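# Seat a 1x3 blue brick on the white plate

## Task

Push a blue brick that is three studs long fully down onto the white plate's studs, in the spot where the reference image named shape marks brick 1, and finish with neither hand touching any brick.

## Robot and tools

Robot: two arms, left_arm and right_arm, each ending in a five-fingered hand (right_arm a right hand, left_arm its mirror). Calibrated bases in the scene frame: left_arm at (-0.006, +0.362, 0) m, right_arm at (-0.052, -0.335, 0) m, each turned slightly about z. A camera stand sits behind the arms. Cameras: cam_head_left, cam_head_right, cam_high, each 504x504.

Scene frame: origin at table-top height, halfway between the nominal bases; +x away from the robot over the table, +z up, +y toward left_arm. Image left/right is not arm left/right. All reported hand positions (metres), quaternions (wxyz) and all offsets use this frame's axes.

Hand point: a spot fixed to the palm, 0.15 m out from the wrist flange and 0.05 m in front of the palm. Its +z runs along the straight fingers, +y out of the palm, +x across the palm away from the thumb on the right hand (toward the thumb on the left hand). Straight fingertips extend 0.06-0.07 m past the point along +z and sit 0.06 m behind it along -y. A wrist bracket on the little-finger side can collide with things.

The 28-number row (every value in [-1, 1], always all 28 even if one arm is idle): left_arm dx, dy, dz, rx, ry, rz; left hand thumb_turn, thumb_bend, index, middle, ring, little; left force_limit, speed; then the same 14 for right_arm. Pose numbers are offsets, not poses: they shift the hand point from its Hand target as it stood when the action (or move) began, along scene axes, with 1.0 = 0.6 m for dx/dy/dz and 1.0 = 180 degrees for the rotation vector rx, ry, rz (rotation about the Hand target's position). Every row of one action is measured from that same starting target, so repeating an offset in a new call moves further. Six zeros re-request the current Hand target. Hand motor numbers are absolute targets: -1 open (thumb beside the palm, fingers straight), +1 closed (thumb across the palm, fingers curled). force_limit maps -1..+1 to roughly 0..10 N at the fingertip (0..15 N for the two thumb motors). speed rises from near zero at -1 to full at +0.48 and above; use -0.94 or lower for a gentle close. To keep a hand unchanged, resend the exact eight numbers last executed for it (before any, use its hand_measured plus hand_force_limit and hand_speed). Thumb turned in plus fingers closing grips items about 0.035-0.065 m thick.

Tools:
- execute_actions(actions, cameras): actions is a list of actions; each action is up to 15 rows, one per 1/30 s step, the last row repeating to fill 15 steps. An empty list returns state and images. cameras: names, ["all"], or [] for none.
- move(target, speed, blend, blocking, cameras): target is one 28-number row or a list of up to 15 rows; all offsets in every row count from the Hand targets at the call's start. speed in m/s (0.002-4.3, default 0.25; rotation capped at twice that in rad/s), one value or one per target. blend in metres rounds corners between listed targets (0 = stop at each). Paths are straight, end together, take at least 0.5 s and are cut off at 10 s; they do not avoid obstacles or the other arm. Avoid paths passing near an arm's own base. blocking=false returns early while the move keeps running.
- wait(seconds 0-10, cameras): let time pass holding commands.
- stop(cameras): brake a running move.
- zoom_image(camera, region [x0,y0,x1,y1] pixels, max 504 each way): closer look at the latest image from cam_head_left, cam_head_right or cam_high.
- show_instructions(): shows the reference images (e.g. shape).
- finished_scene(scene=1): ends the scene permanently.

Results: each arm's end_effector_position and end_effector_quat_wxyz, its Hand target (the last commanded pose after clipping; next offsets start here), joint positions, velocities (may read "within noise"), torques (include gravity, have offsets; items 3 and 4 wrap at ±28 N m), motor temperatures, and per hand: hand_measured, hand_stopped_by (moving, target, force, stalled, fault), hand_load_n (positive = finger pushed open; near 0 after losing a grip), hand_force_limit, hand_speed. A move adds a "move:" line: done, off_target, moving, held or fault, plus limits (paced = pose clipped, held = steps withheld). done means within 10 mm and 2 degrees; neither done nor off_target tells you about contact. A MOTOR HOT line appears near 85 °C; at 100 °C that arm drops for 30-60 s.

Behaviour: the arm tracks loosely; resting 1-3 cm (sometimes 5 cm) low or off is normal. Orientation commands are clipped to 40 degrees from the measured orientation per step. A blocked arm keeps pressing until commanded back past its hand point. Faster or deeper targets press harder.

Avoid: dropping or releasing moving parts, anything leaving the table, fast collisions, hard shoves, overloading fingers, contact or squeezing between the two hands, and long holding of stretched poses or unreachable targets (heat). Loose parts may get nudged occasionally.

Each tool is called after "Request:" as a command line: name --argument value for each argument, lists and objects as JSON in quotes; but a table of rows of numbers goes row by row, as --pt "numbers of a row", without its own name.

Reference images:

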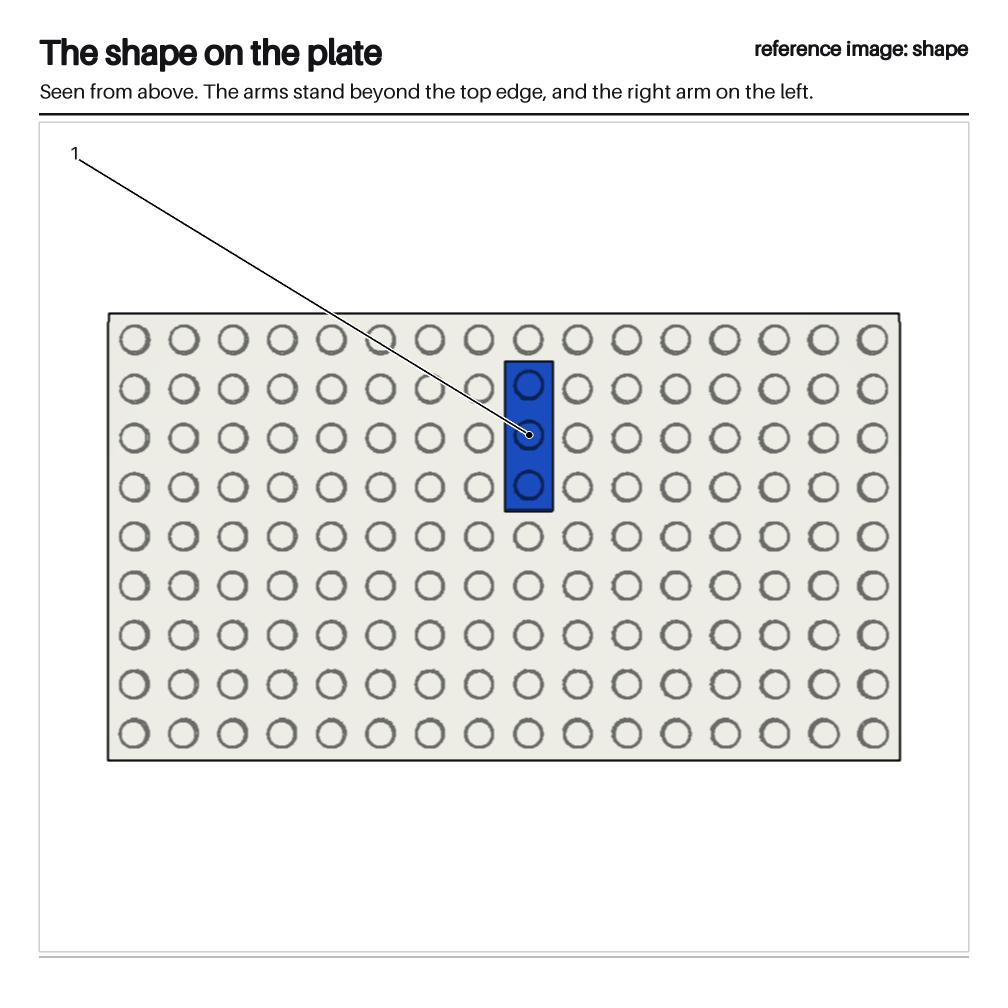

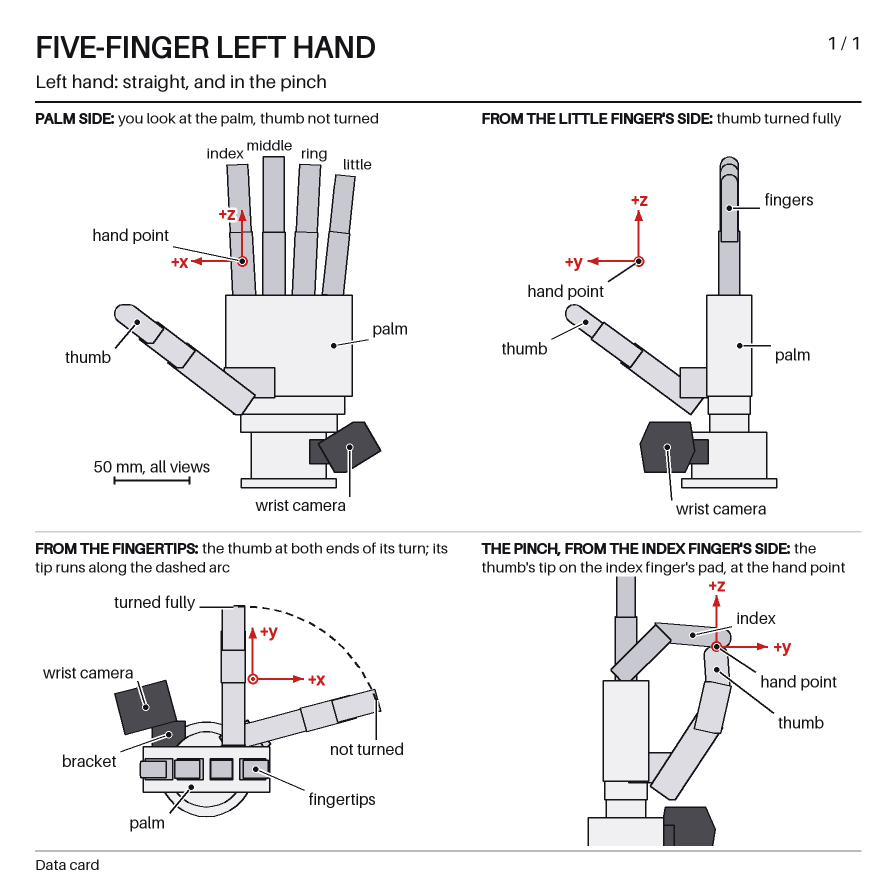

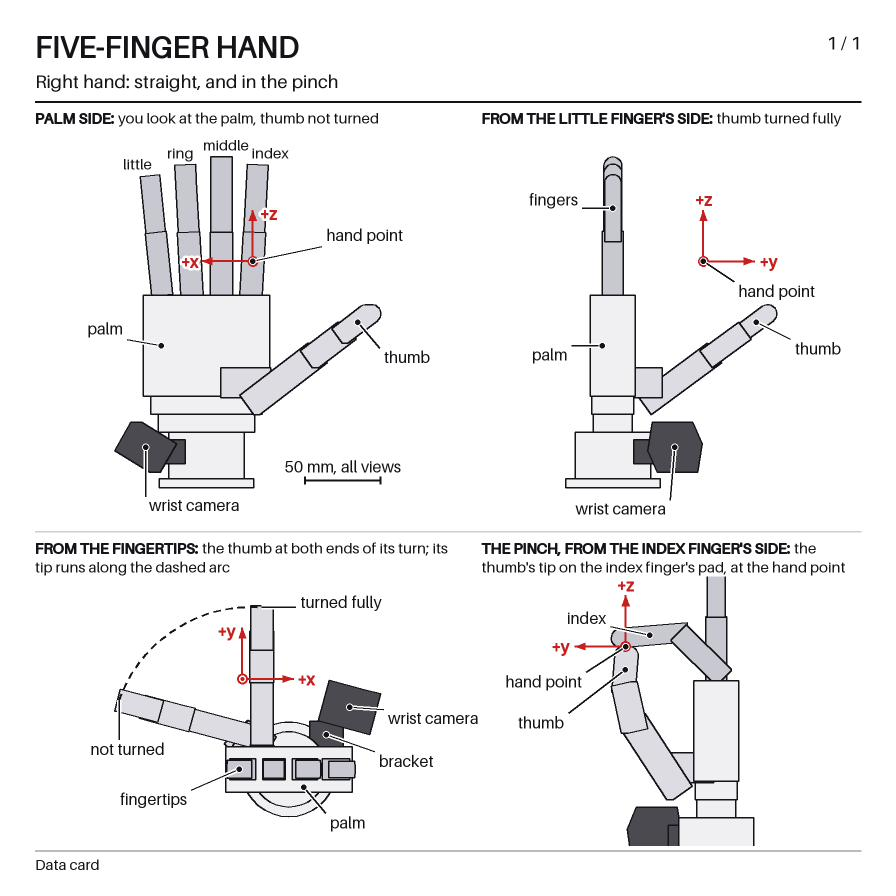

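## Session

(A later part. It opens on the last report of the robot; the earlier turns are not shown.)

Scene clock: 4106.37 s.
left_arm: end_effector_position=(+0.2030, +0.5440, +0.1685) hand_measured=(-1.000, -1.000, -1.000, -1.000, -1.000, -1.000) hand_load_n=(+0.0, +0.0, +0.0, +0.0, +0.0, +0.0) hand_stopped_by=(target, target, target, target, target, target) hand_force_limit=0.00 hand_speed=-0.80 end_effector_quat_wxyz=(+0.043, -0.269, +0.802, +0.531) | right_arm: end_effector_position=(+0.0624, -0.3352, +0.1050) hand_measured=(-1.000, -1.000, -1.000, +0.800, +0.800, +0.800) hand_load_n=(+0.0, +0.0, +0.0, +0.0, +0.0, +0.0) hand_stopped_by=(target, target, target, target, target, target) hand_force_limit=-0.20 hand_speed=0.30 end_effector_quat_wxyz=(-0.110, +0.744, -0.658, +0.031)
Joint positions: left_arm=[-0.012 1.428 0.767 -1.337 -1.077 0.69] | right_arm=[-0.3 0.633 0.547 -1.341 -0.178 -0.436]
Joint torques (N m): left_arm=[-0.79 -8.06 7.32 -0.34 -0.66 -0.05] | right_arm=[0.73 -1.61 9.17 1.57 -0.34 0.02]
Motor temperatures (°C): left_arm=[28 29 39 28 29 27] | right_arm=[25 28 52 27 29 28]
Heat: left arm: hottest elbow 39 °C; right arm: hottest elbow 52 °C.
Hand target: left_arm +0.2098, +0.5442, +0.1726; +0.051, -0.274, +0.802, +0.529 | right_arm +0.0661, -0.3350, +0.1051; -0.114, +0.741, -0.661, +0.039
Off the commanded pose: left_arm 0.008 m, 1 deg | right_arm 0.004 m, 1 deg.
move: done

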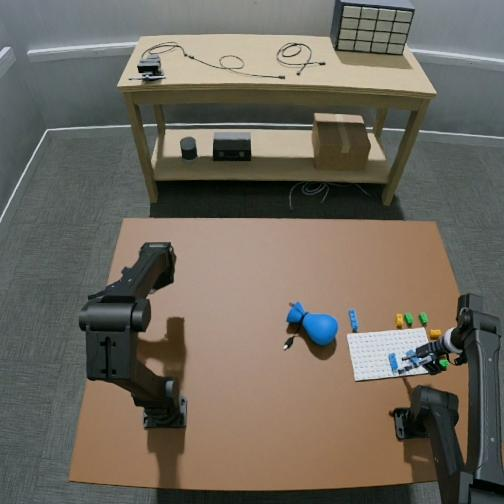

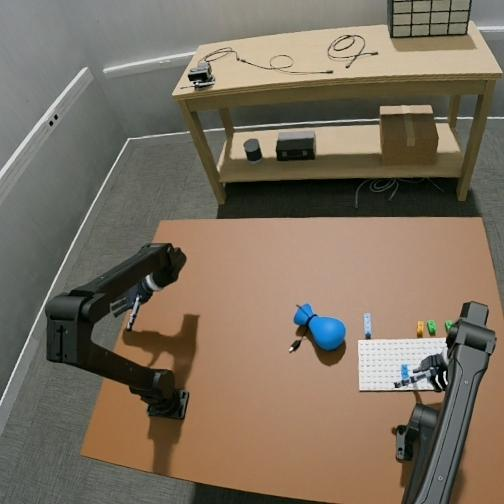

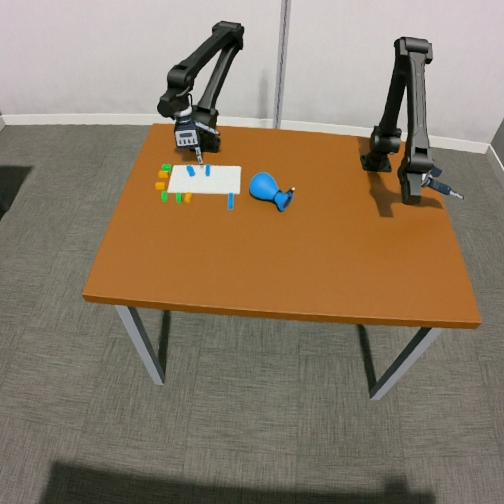

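Request:
move --pt "0 0 0 0 0 0 -1 -1 -1 -1 -1 -1 0.0 -0.8 0 0 -0.0355 0 0 0 -1 -1 -1 0.8 0.8 0.8 -0.2 0.3" --speed '[0.05]' --cameras '["cam_head_left","cam_head_right","cam_high"]'

Request:
zoom_image --camera "cam_head_left" --region '[380, 344, 412, 376]'

Request:
zoom_image --camera "cam_head_right" --region '[392, 356, 424, 388]'

Request:
zoom_image --camera "cam_high" --region '[190, 154, 222, 186]'

Scene clock: 4118.23 s.
left_arm: end_effector_position=(+0.2030, +0.5440, +0.1685) hand_measured=(-1.000, -1.000, -1.000, -1.000, -1.000, -1.000) hand_load_n=(+0.0, +0.0, +0.0, +0.0, +0.0, +0.0) hand_stopped_by=(target, target, target, target, target, target) hand_force_limit=0.00 hand_speed=-0.80 end_effector_quat_wxyz=(+0.043, -0.269, +0.802, +0.531) | right_arm: end_effector_position=(+0.0626, -0.3352, +0.0845) hand_measured=(-1.000, -1.000, -1.000, +0.800, +0.800, +0.800) hand_load_n=(+0.0, +0.0, +0.0, +0.0, +0.5, +0.0) hand_stopped_by=(target, target, target, target, target, target) hand_force_limit=-0.20 hand_speed=0.30 end_effector_quat_wxyz=(-0.111, +0.744, -0.658, +0.035)
Joint positions: left_arm=[-0.012 1.428 0.767 -1.337 -1.077 0.69] | right_arm=[-0.3 0.633 0.494 -1.278 -0.178 -0.435]
Joint torques (N m): left_arm=[-0.79 -8 7.32 -0.34 -0.66 -0.05] | right_arm=[0.26 -0.44 9.13 1.77 -0.34 -0.04]
Heat: left arm: hottest elbow 39 °C; right arm: hottest elbow 49 °C.
Hand target: left_arm +0.2098, +0.5442, +0.1726; +0.051, -0.274, +0.802, +0.529 | right_arm +0.0660, -0.3350, +0.0837; -0.114, +0.741, -0.661, +0.039
Off the commanded pose: left_arm 0.008 m, 1 deg | right_arm 0.004 m, 1 deg.
move: done

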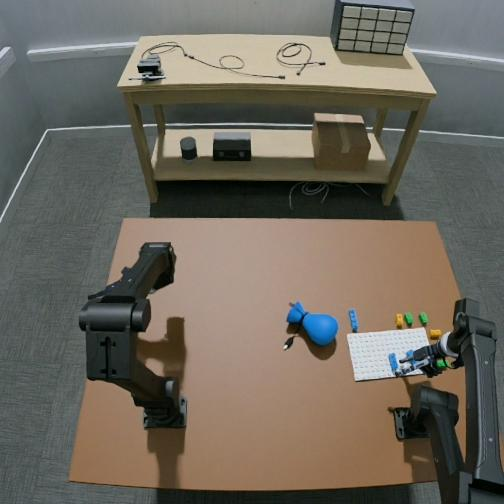

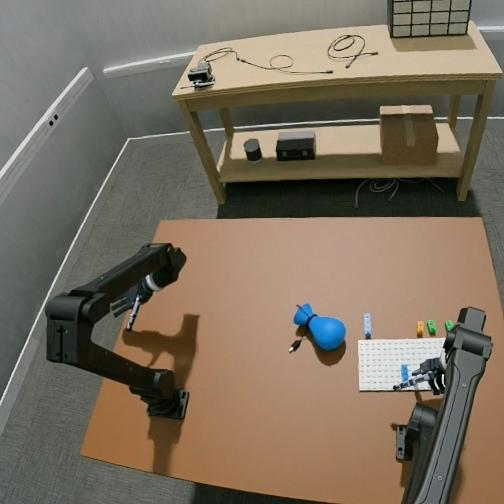

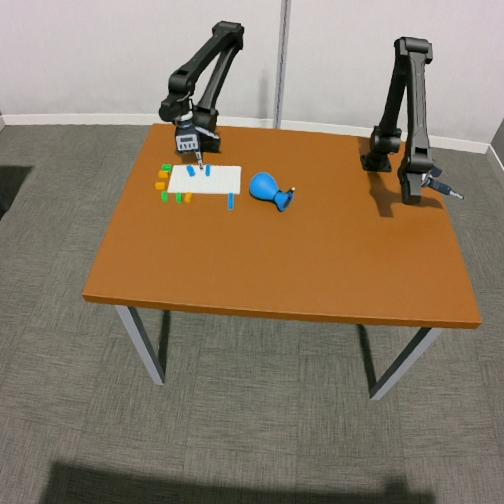

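Scaled by 15.750.

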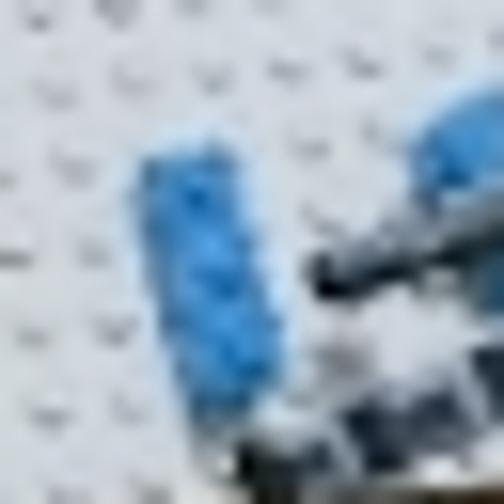

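Scaled by 15.750.

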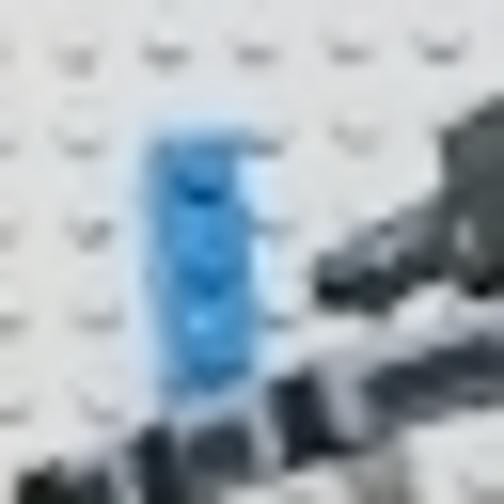

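Scaled by 15.750.

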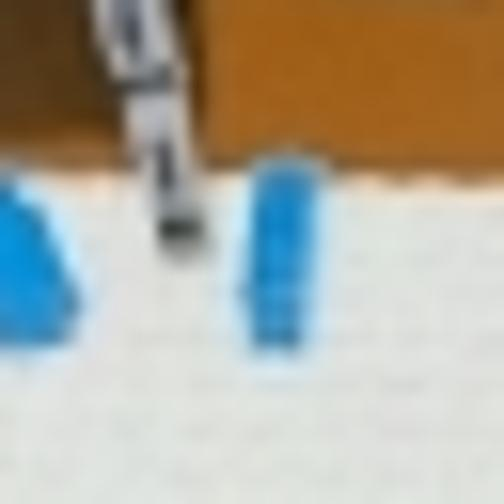

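Request:
move --pt "0 0 0 0 0 0 -1 -1 -1 -1 -1 -1 0.0 -0.8 0 0.0155 0 0 0 0 -1 -1 -1 0.8 0.8 0.8 -0.2 0.3" --speed '[0.02]'

Scene clock: 4126.33 s.
left_arm: end_effector_position=(+0.2030, +0.5440, +0.1685) hand_measured=(-1.000, -1.000, -1.000, -1.000, -1.000, -1.000) hand_load_n=(+0.0, +0.0, +0.0, +0.0, +0.0, +0.0) hand_stopped_by=(target, target, target, target, target, target) hand_force_limit=0.00 hand_speed=-0.80 end_effector_quat_wxyz=(+0.043, -0.269, +0.802, +0.531) | right_arm: end_effector_position=(+0.0623, -0.3268, +0.0836) hand_measured=(-1.000, -1.000, -1.000, +0.800, +0.800, +0.800) hand_load_n=(+0.0, +0.0, +0.0, +0.0, +0.0, +0.0) hand_stopped_by=(target, target, target, target, target, target) hand_force_limit=-0.20 hand_speed=0.30 end_effector_quat_wxyz=(-0.110, +0.740, -0.663, +0.031)
Joint positions: left_arm=[-0.012 1.428 0.767 -1.337 -1.077 0.69] | right_arm=[-0.252 0.628 0.489 -1.278 -0.171 -0.375]
Joint torques (N m): left_arm=[-0.79 -8.06 7.34 -0.32 -0.66 -0.05] | right_arm=[2.2 -1.2 9.09 1.61 -0.18 0.06]
Heat: left arm: hottest elbow 39 °C; right arm: hottest elbow 48 °C.
Hand target: left_arm +0.2098, +0.5442, +0.1726; +0.051, -0.274, +0.802, +0.529 | right_arm +0.0660, -0.3257, +0.0837; -0.114, +0.741, -0.661, +0.039
Off the commanded pose: left_arm 0.008 m, 1 deg | right_arm 0.004 m, 1 deg.
move: done

Request:
move --pt "0 0 0 0 0 0 -1 -1 -1 -1 -1 -1 0.0 -0.8 0 0.005 0 0 0 0 -1 -1 -1 0.8 0.8 0.8 -0.2 0.3" --speed '[0.015]' --cameras '["cam_head_left","cam_head_right","cam_high"]'

Request:
zoom_image --camera "cam_head_right" --region '[394, 362, 416, 384]'

Request:
zoom_image --camera "cam_high" --region '[196, 160, 216, 180]'

Request:
zoom_image --camera "cam_head_left" --region '[382, 350, 404, 372]'

Scene clock: 4132.43 s.
left_arm: end_effector_position=(+0.2030, +0.5440, +0.1685) hand_measured=(-1.000, -1.000, -1.000, -1.000, -1.000, -1.000) hand_load_n=(+0.0, +0.0, +0.0, +0.0, +0.0, +0.0) hand_stopped_by=(target, target, target, target, target, target) hand_force_limit=0.00 hand_speed=-0.80 end_effector_quat_wxyz=(+0.043, -0.269, +0.802, +0.531) | right_arm: end_effector_position=(+0.0625, -0.3246, +0.0840) hand_measured=(-1.000, -1.000, -1.000, +0.800, +0.800, +0.800) hand_load_n=(+0.0, +0.0, -0.5, +0.0, +0.0, +0.0) hand_stopped_by=(target, target, target, target, target, target) hand_force_limit=-0.20 hand_speed=0.30 end_effector_quat_wxyz=(-0.109, +0.740, -0.663, +0.032)
Joint positions: left_arm=[-0.012 1.428 0.767 -1.337 -1.077 0.69] | right_arm=[-0.233 0.624 0.489 -1.278 -0.165 -0.356]
Joint torques (N m): left_arm=[-0.79 -8.06 7.34 -0.34 -0.66 -0.05] | right_arm=[1.96 -1.14 9.01 1.58 -0.27 0.05]
Heat: left arm: hottest elbow 39 °C; right arm: hottest elbow 48 °C.
Hand target: left_arm +0.2098, +0.5442, +0.1726; +0.051, -0.274, +0.802, +0.529 | right_arm +0.0660, -0.3227, +0.0837; -0.114, +0.741, -0.661, +0.039
Off the commanded pose: left_arm 0.008 m, 1 deg | right_arm 0.004 m, 1 deg.
move: done

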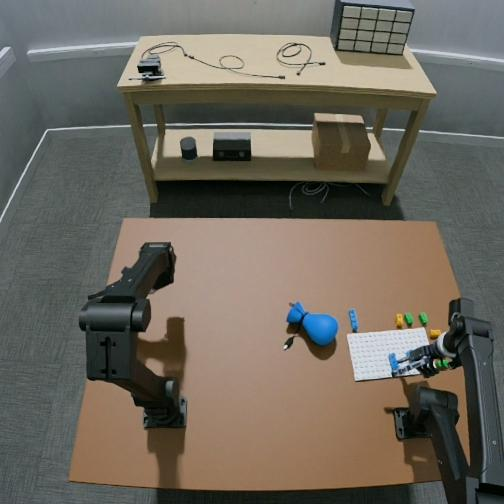

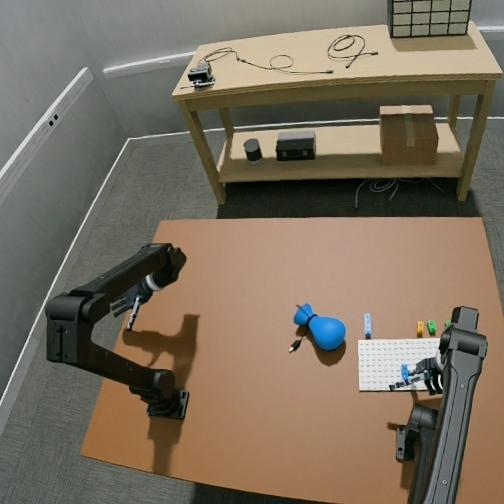

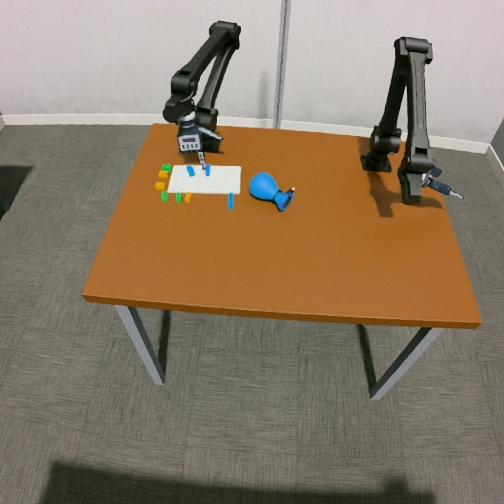

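Scaled by 22.909.

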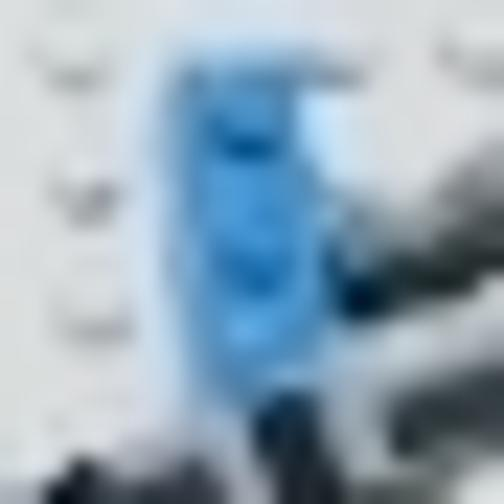

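Scaled by 25.200.

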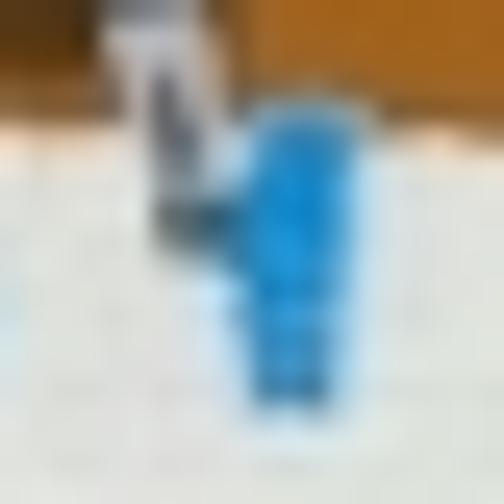

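Scaled by 22.909.

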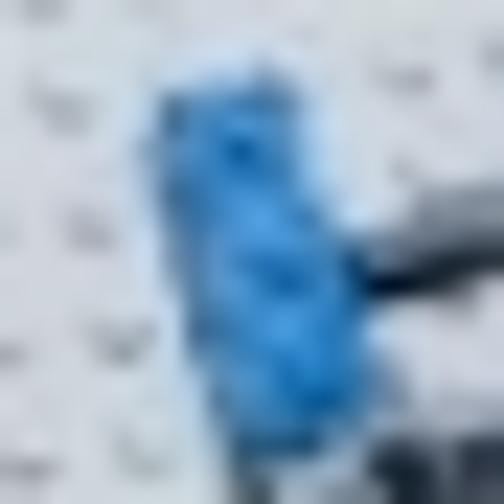

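Request:
move --pt "0 0 0 0 0 0 -1 -1 -1 -1 -1 -1 0.0 -0.8 0 0.0042 0 0 0 0 -1 -1 -1 0.8 0.8 0.8 -0.2 0.3" --speed '[0.01]' --cameras '["cam_head_left","cam_head_right","cam_high"]'

Request:
zoom_image --camera "cam_head_right" --region '[394, 362, 416, 384]'

Request:
zoom_image --camera "cam_high" --region '[196, 160, 216, 180]'

Request:
zoom_image --camera "cam_head_left" --region '[382, 350, 404, 372]'

Scene clock: 4138.37 s.
left_arm: end_effector_position=(+0.2030, +0.5440, +0.1685) hand_measured=(-1.000, -1.000, -1.000, -1.000, -1.000, -1.000) hand_load_n=(+0.0, +0.0, +0.0, +0.0, +0.0, +0.0) hand_stopped_by=(target, target, target, target, target, target) hand_force_limit=0.00 hand_speed=-0.80 end_effector_quat_wxyz=(+0.043, -0.269, +0.802, +0.531) | right_arm: end_effector_position=(+0.0625, -0.3238, +0.0842) hand_measured=(-1.000, -1.000, -1.000, +0.800, +0.800, +0.800) hand_load_n=(+0.0, +0.0, -1.0, +0.0, +0.0, +0.0) hand_stopped_by=(target, target, target, target, target, target) hand_force_limit=-0.20 hand_speed=0.30 end_effector_quat_wxyz=(-0.107, +0.740, -0.663, +0.034)
Joint positions: left_arm=[-0.012 1.428 0.767 -1.337 -1.077 0.69] | right_arm=[-0.219 0.62 0.489 -1.278 -0.156 -0.341]
Joint torques (N m): left_arm=[-0.79 -8.06 7.34 -0.34 -0.66 -0.05] | right_arm=[1.79 -1.55 8.92 1.54 -0.55 0.03]
Motor temperatures (°C): left_arm=[28 29 39 28 29 27] | right_arm=[25 28 47 27 29 28]
Heat: left arm: hottest elbow 39 °C; right arm: hottest elbow 47 °C.
Hand target: left_arm +0.2098, +0.5442, +0.1726; +0.051, -0.274, +0.802, +0.529 | right_arm +0.0660, -0.3202, +0.0837; -0.114, +0.741, -0.661, +0.039
Off the commanded pose: left_arm 0.008 m, 1 deg | right_arm 0.005 m, 1 deg.
move: done

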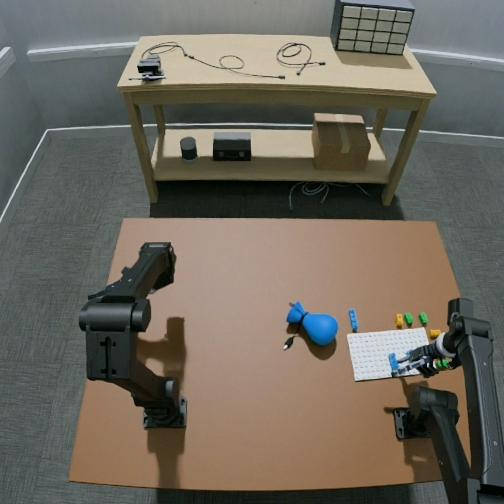

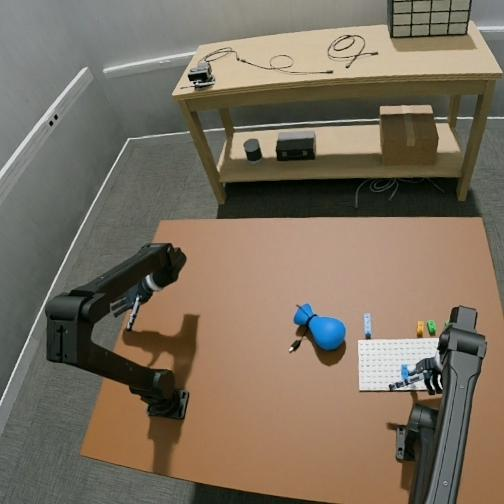

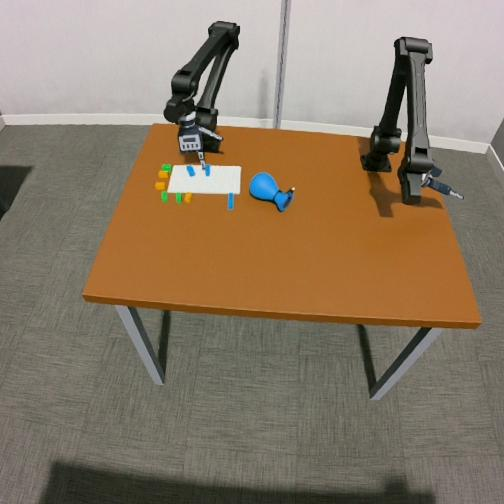

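Scaled by 22.909.

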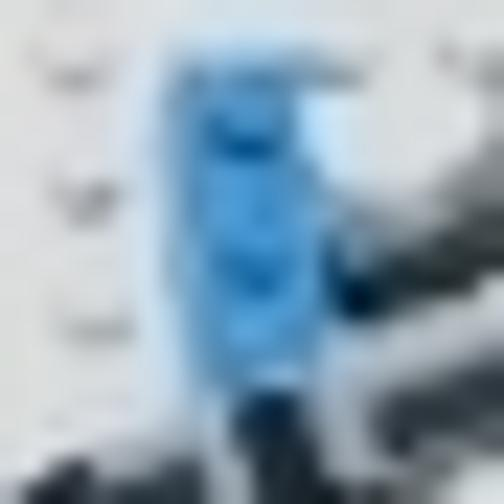

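Scaled by 25.200.

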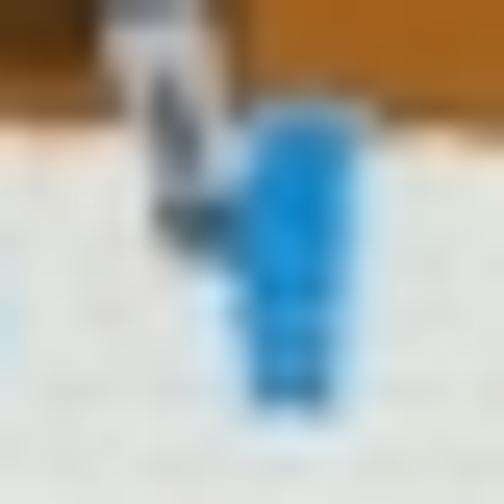

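Scaled by 22.909.

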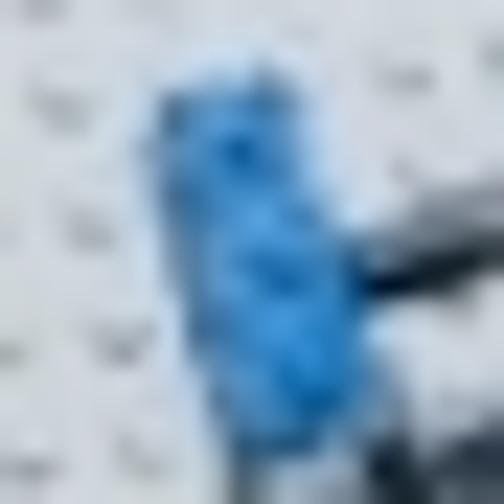

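Request:
move --pt "0 0 0 0 0 0 -1 -1 -1 -1 -1 -1 0.0 -0.8 0 0.004 0 0 0 0 -1 -1 -1 0.8 0.8 0.8 -0.2 0.3" --speed '[0.01]' --cameras '["cam_head_left","cam_head_right","cam_high"]'

Request:
zoom_image --camera "cam_head_right" --region '[394, 362, 416, 384]'

Request:
zoom_image --camera "cam_high" --region '[196, 160, 216, 180]'

Request:
zoom_image --camera "cam_head_left" --region '[382, 350, 404, 372]'

Scene clock: 4167.67 s.
left_arm: end_effector_position=(+0.2030, +0.5440, +0.1685) hand_measured=(-1.000, -1.000, -1.000, -1.000, -1.000, -1.000) hand_load_n=(+0.0, +0.0, +0.0, +0.0, +0.0, +0.0) hand_stopped_by=(target, target, target, target, target, target) hand_force_limit=0.00 hand_speed=-0.80 end_effector_quat_wxyz=(+0.043, -0.269, +0.802, +0.531) | right_arm: end_effector_position=(+0.0626, -0.3223, +0.0844) hand_measured=(-1.000, -1.000, -1.000, +0.800, +0.800, +0.800) hand_load_n=(+0.0, +0.0, -1.0, +0.0, +0.0, +0.0) hand_stopped_by=(target, target, target, target, target, target) hand_force_limit=-0.20 hand_speed=0.30 end_effector_quat_wxyz=(-0.106, +0.740, -0.663, +0.036)
Joint positions: left_arm=[-0.012 1.428 0.767 -1.337 -1.077 0.69] | right_arm=[-0.204 0.616 0.489 -1.278 -0.15 -0.326]
Joint torques (N m): left_arm=[-0.79 -8.06 7.34 -0.32 -0.66 -0.05] | right_arm=[2.2 -1.38 8.87 1.55 -0.69 -0.03]
Heat: left arm: hottest elbow 39 °C; right arm: hottest elbow 45 °C.
Hand target: left_arm +0.2098, +0.5442, +0.1726; +0.051, -0.274, +0.802, +0.529 | right_arm +0.0660, -0.3178, +0.0837; -0.114, +0.741, -0.661, +0.039
Off the commanded pose: left_arm 0.008 m, 1 deg | right_arm 0.006 m, 1 deg.
move: done

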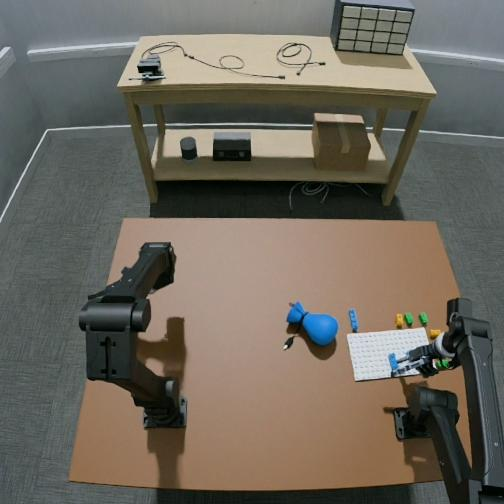

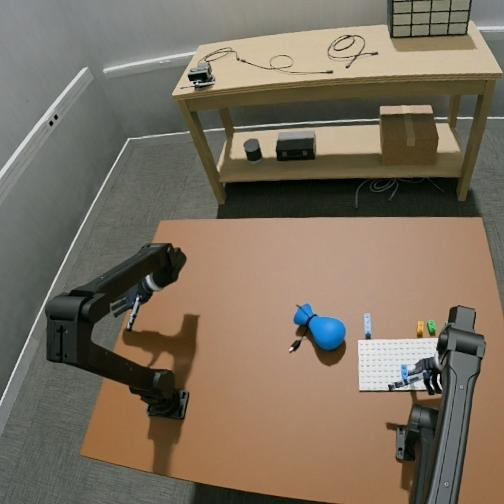

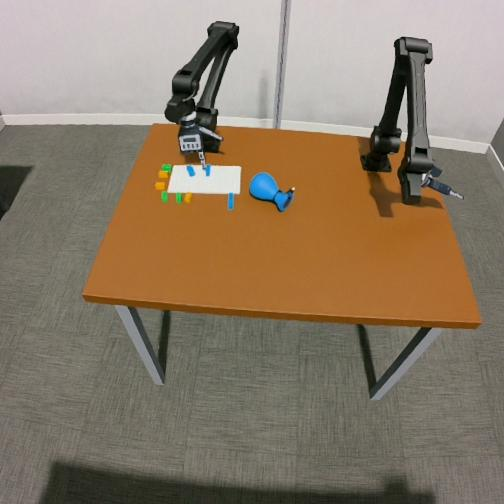

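Scaled by 22.909.

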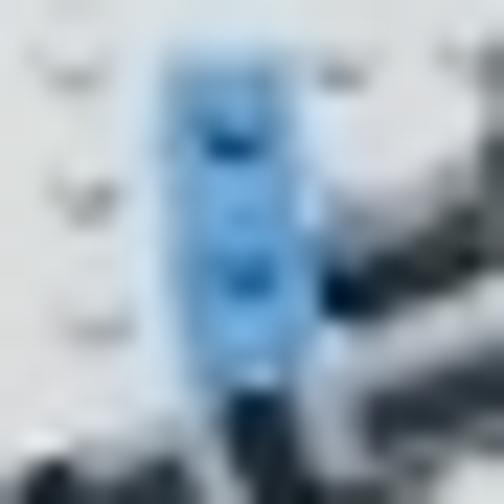

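Scaled by 25.200.

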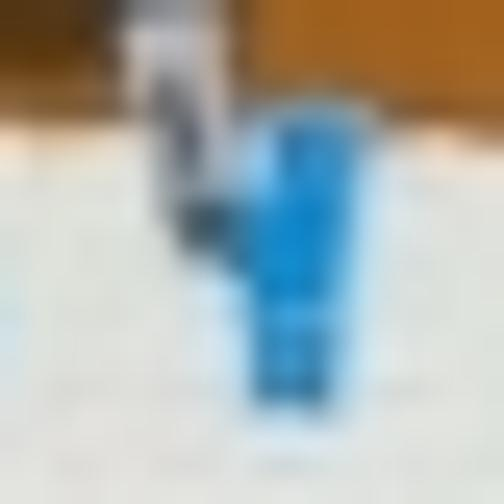

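Scaled by 22.909.

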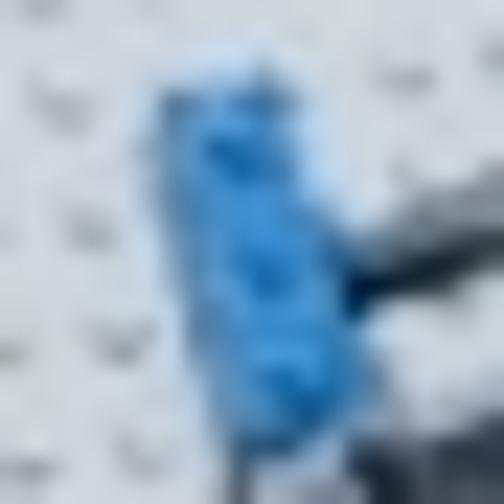

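Request:
move --pt "0 0 0 0 0 0 -1 -1 -1 -1 -1 -1 0.0 -0.8 0 -0.03 0.005 0 0 0 -1 -1 -1 0.8 0.8 0.8 -0.2 0.3" --pt "0 0 0 0 0 0 -1 -1 -1 -1 -1 -1 0.0 -0.8 0.01 -0.03 0.09 -0.0333 0 0 -1 -1 -1 0.8 0.8 0.8 -0.2 0.3" --speed '[0.03,0.08]' --cameras '["cam_head_left","cam_head_right","cam_high"]'

Request:
zoom_image --camera "cam_head_right" --region '[394, 362, 416, 384]'

Request:
zoom_image --camera "cam_head_left" --region '[382, 350, 404, 372]'

Scene clock: 4180.50 s.
left_arm: end_effector_position=(+0.2030, +0.5440, +0.1685) hand_measured=(-1.000, -1.000, -1.000, -1.000, -1.000, -1.000) hand_load_n=(+0.0, +0.0, +0.0, +0.0, +0.0, +0.0) hand_stopped_by=(target, target, target, target, target, target) hand_force_limit=0.00 hand_speed=-0.80 end_effector_quat_wxyz=(+0.043, -0.269, +0.802, +0.531) | right_arm: end_effector_position=(+0.0573, -0.3351, +0.1148) hand_measured=(-1.000, -1.000, -1.000, +0.800, +0.800, +0.800) hand_load_n=(+0.0, +0.0, +0.0, +0.0, +0.0, +0.0) hand_stopped_by=(target, target, target, target, target, target) hand_force_limit=-0.20 hand_speed=0.30 end_effector_quat_wxyz=(-0.062, +0.746, -0.661, +0.050)
Joint positions: left_arm=[-0.012 1.428 0.767 -1.337 -1.077 0.69] | right_arm=[-0.171 0.615 0.574 -1.381 -0.057 -0.314]
Joint torques (N m): left_arm=[-0.73 -8.06 7.32 -0.34 -0.66 -0.05] | right_arm=[1.55 -0.97 14.45 0.65 -0.05 -0.02]
Heat: left arm: hottest elbow 39 °C; right arm: hottest elbow 45 °C.
Hand target: left_arm +0.2098, +0.5442, +0.1726; +0.051, -0.274, +0.802, +0.529 | right_arm +0.0720, -0.3358, +0.1378; -0.075, +0.746, -0.658, +0.073
Off the commanded pose: left_arm 0.008 m, 1 deg | right_arm 0.027 m, 3 deg.
move: off_target (right_arm)

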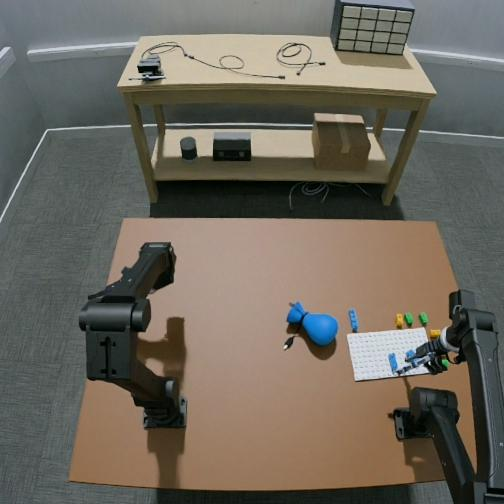

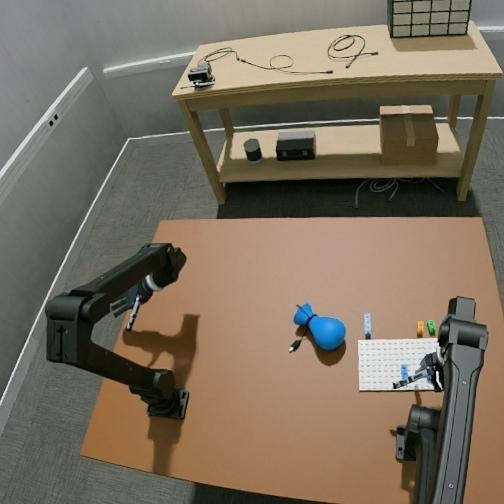

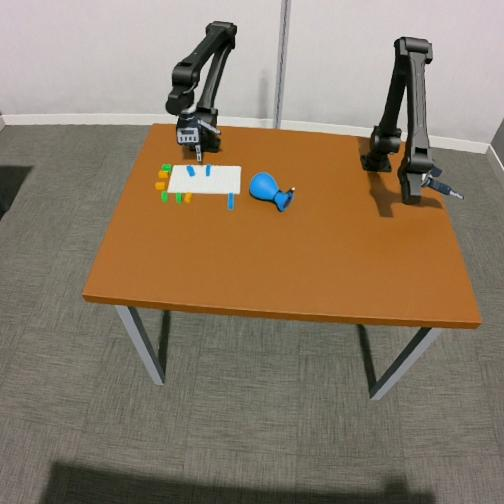

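Scaled by 22.909.

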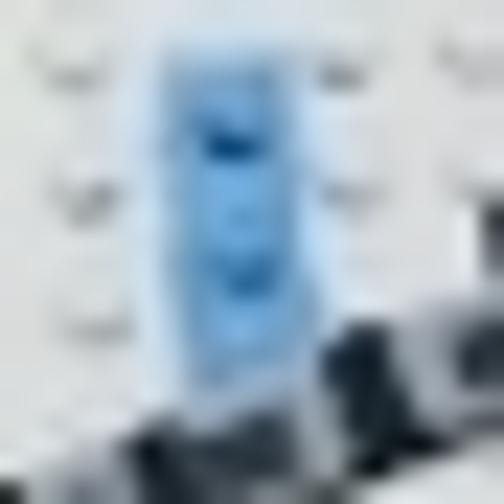

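Scaled by 22.909.

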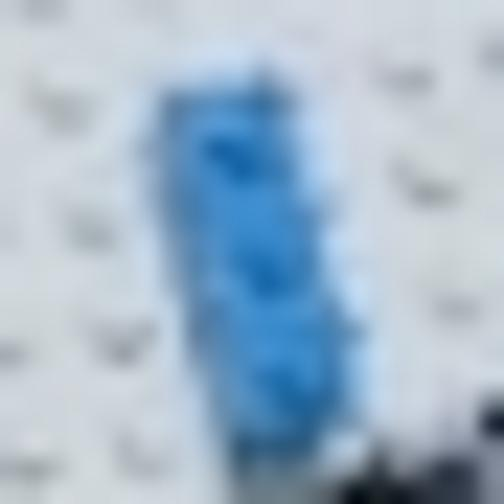

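Request:
move --pt "0 0 0 0 0 0 -1 -1 -1 -1 -1 -1 0.0 -0.8 -0.0133 0.103 0 0 0 0 -1 -1 0.8 -1 0.8 0.8 -0.2 0.3" --pt "0 0 0 0 0 0 -1 -1 -1 -1 -1 -1 0.0 -0.8 -0.0133 0.103 -0.042 0 0 0 -1 -1 0.8 -1 0.8 0.8 -0.2 0.3" --speed '[0.12,0.05]' --cameras '["cam_head_left","cam_head_right","cam_high"]'

Request:
zoom_image --camera "cam_head_right" --region '[392, 356, 424, 388]'

Request:
zoom_image --camera "cam_head_left" --region '[380, 344, 412, 376]'

Request:
zoom_image --camera "cam_high" --region '[196, 152, 220, 176]'

Scene clock: 4195.50 s.
left_arm: end_effector_position=(+0.2030, +0.5440, +0.1685) hand_measured=(-1.000, -1.000, -1.000, -1.000, -1.000, -1.000) hand_load_n=(+0.0, +0.0, +0.0, +0.5, +0.0, +0.0) hand_stopped_by=(target, target, target, target, target, target) hand_force_limit=0.00 hand_speed=-0.80 end_effector_quat_wxyz=(+0.043, -0.269, +0.802, +0.531) | right_arm: end_effector_position=(+0.0610, -0.2768, +0.1137) hand_measured=(-1.000, -1.000, +0.800, -1.000, +0.800, +0.800) hand_load_n=(+0.0, +0.0, +0.0, +0.0, +0.5, +0.0) hand_stopped_by=(target, target, target, target, target, target) hand_force_limit=-0.20 hand_speed=0.30 end_effector_quat_wxyz=(-0.073, +0.745, -0.659, +0.072)
Joint positions: left_arm=[-0.012 1.428 0.767 -1.337 -1.077 0.69] | right_arm=[0.262 0.58 0.564 -1.352 0.034 0.11]
Joint torques (N m): left_arm=[-0.79 -8.06 7.34 -0.34 -0.66 -0.05] | right_arm=[1.9 -0.15 9.29 1.62 0.03 0.02]
Heat: left arm: hottest elbow 39 °C; right arm: hottest elbow 45 °C.
Hand target: left_arm +0.2098, +0.5442, +0.1726; +0.051, -0.274, +0.802, +0.529 | right_arm +0.0640, -0.2740, +0.1125; -0.075, +0.746, -0.658, +0.073
Off the commanded pose: left_arm 0.008 m, 1 deg | right_arm 0.004 m, 0 deg.
move: done

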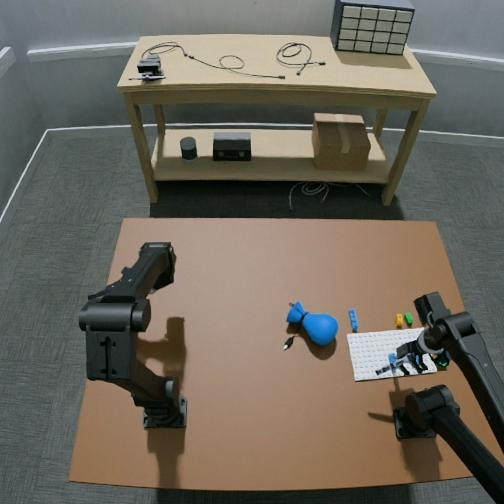

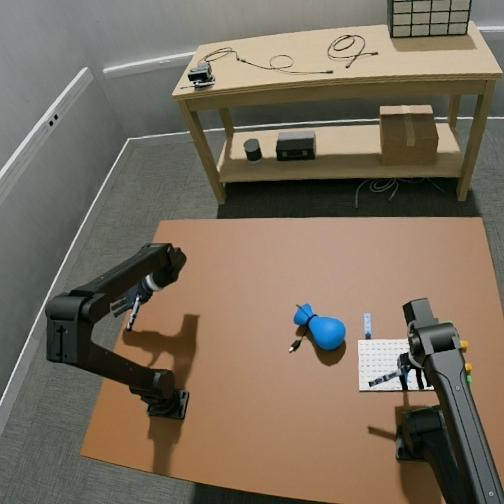

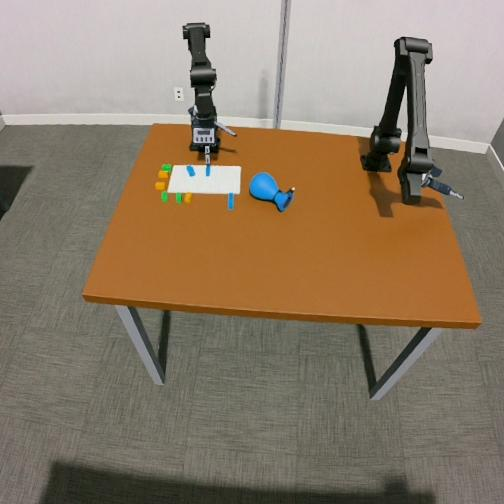

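Scaled by 15.750.

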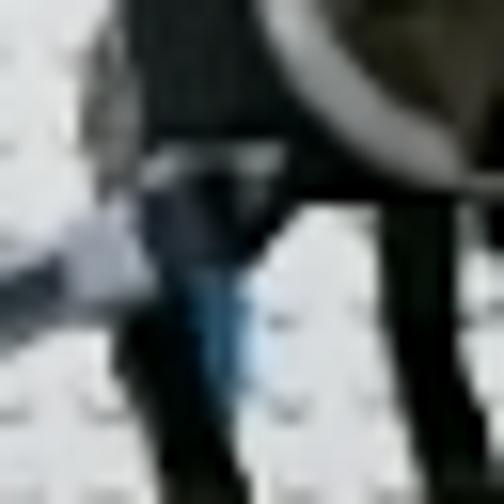

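Scaled by 15.750.

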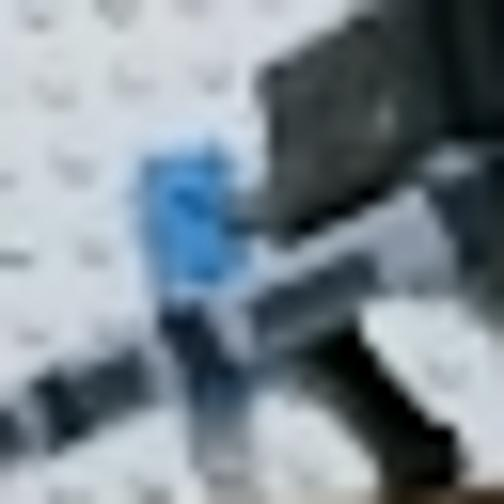

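Scaled by 21.000.

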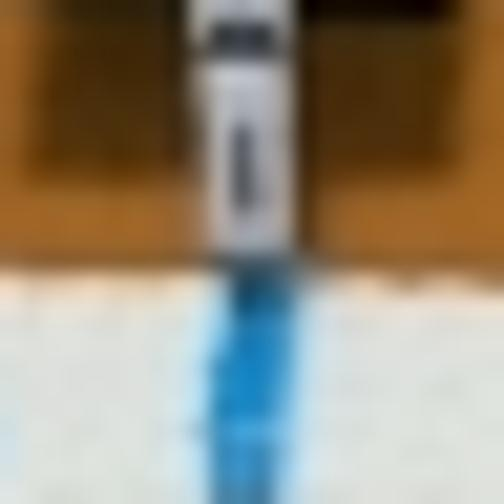

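Request:
move --pt "0 0 0 0 0 0 -1 -1 -1 -1 -1 -1 0.0 -0.8 -0.005 -0.0045 -0.0195 0 0 0 -1 -1 0.8 -1 0.8 0.8 -0.2 0.3" --speed '[0.03]' --cameras '["cam_head_left","cam_head_right","cam_high"]'

Request:
zoom_image --camera "cam_head_left" --region '[380, 344, 412, 376]'

Request:
zoom_image --camera "cam_high" --region '[196, 156, 220, 180]'

Scene clock: 4202.57 s.
left_arm: end_effector_position=(+0.2030, +0.5440, +0.1685) hand_measured=(-1.000, -1.000, -1.000, -1.000, -1.000, -1.000) hand_load_n=(+0.0, +0.0, +0.0, +0.0, +0.0, +0.0) hand_stopped_by=(target, target, target, target, target, target) hand_force_limit=0.00 hand_speed=-0.80 end_effector_quat_wxyz=(+0.043, -0.269, +0.802, +0.531) | right_arm: end_effector_position=(+0.0579, -0.2776, +0.1019) hand_measured=(-1.000, -1.000, +0.800, -1.000, +0.800, +0.800) hand_load_n=(+0.0, +0.0, +0.0, -0.5, +0.0, +0.0) hand_stopped_by=(target, target, target, target, target, target) hand_force_limit=-0.20 hand_speed=0.30 end_effector_quat_wxyz=(-0.069, +0.746, -0.659, +0.069)
Joint positions: left_arm=[-0.012 1.428 0.767 -1.337 -1.077 0.69] | right_arm=[0.262 0.58 0.533 -1.331 0.034 0.11]
Joint torques (N m): left_arm=[-0.79 -8.06 7.32 -0.34 -0.66 -0.05] | right_arm=[0.73 -0.73 9.02 1.69 -0.13 -0.14]
Heat: left arm: hottest elbow 39 °C; right arm: hottest elbow 44 °C.
Hand target: left_arm +0.2098, +0.5442, +0.1726; +0.051, -0.274, +0.802, +0.529 | right_arm +0.0611, -0.2767, +0.1008; -0.075, +0.746, -0.658, +0.073
Off the commanded pose: left_arm 0.008 m, 1 deg | right_arm 0.003 m, 1 deg.
move: done

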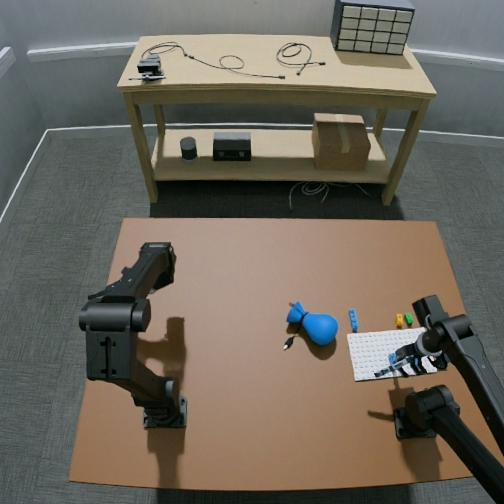

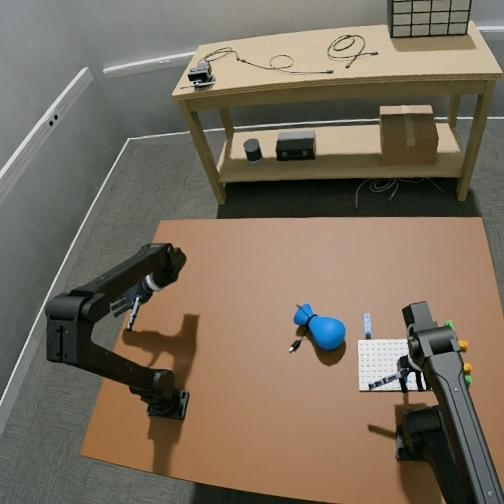

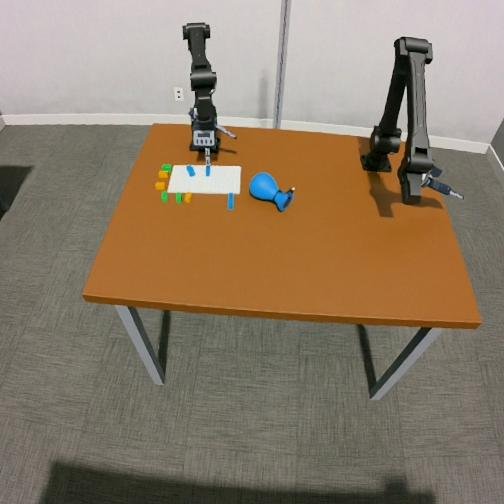

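Scaled by 15.750.

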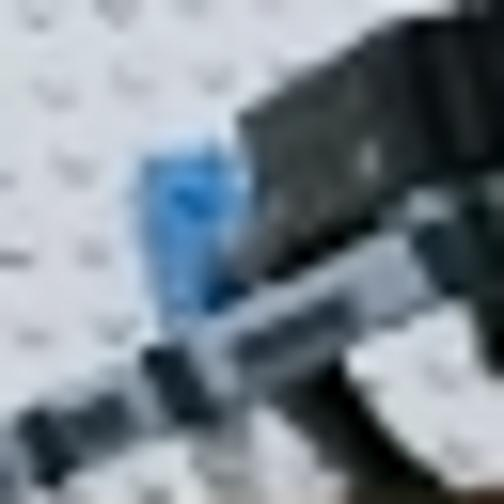

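Scaled by 21.000.

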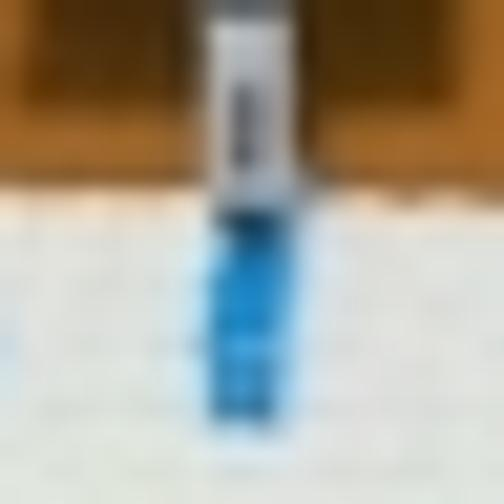

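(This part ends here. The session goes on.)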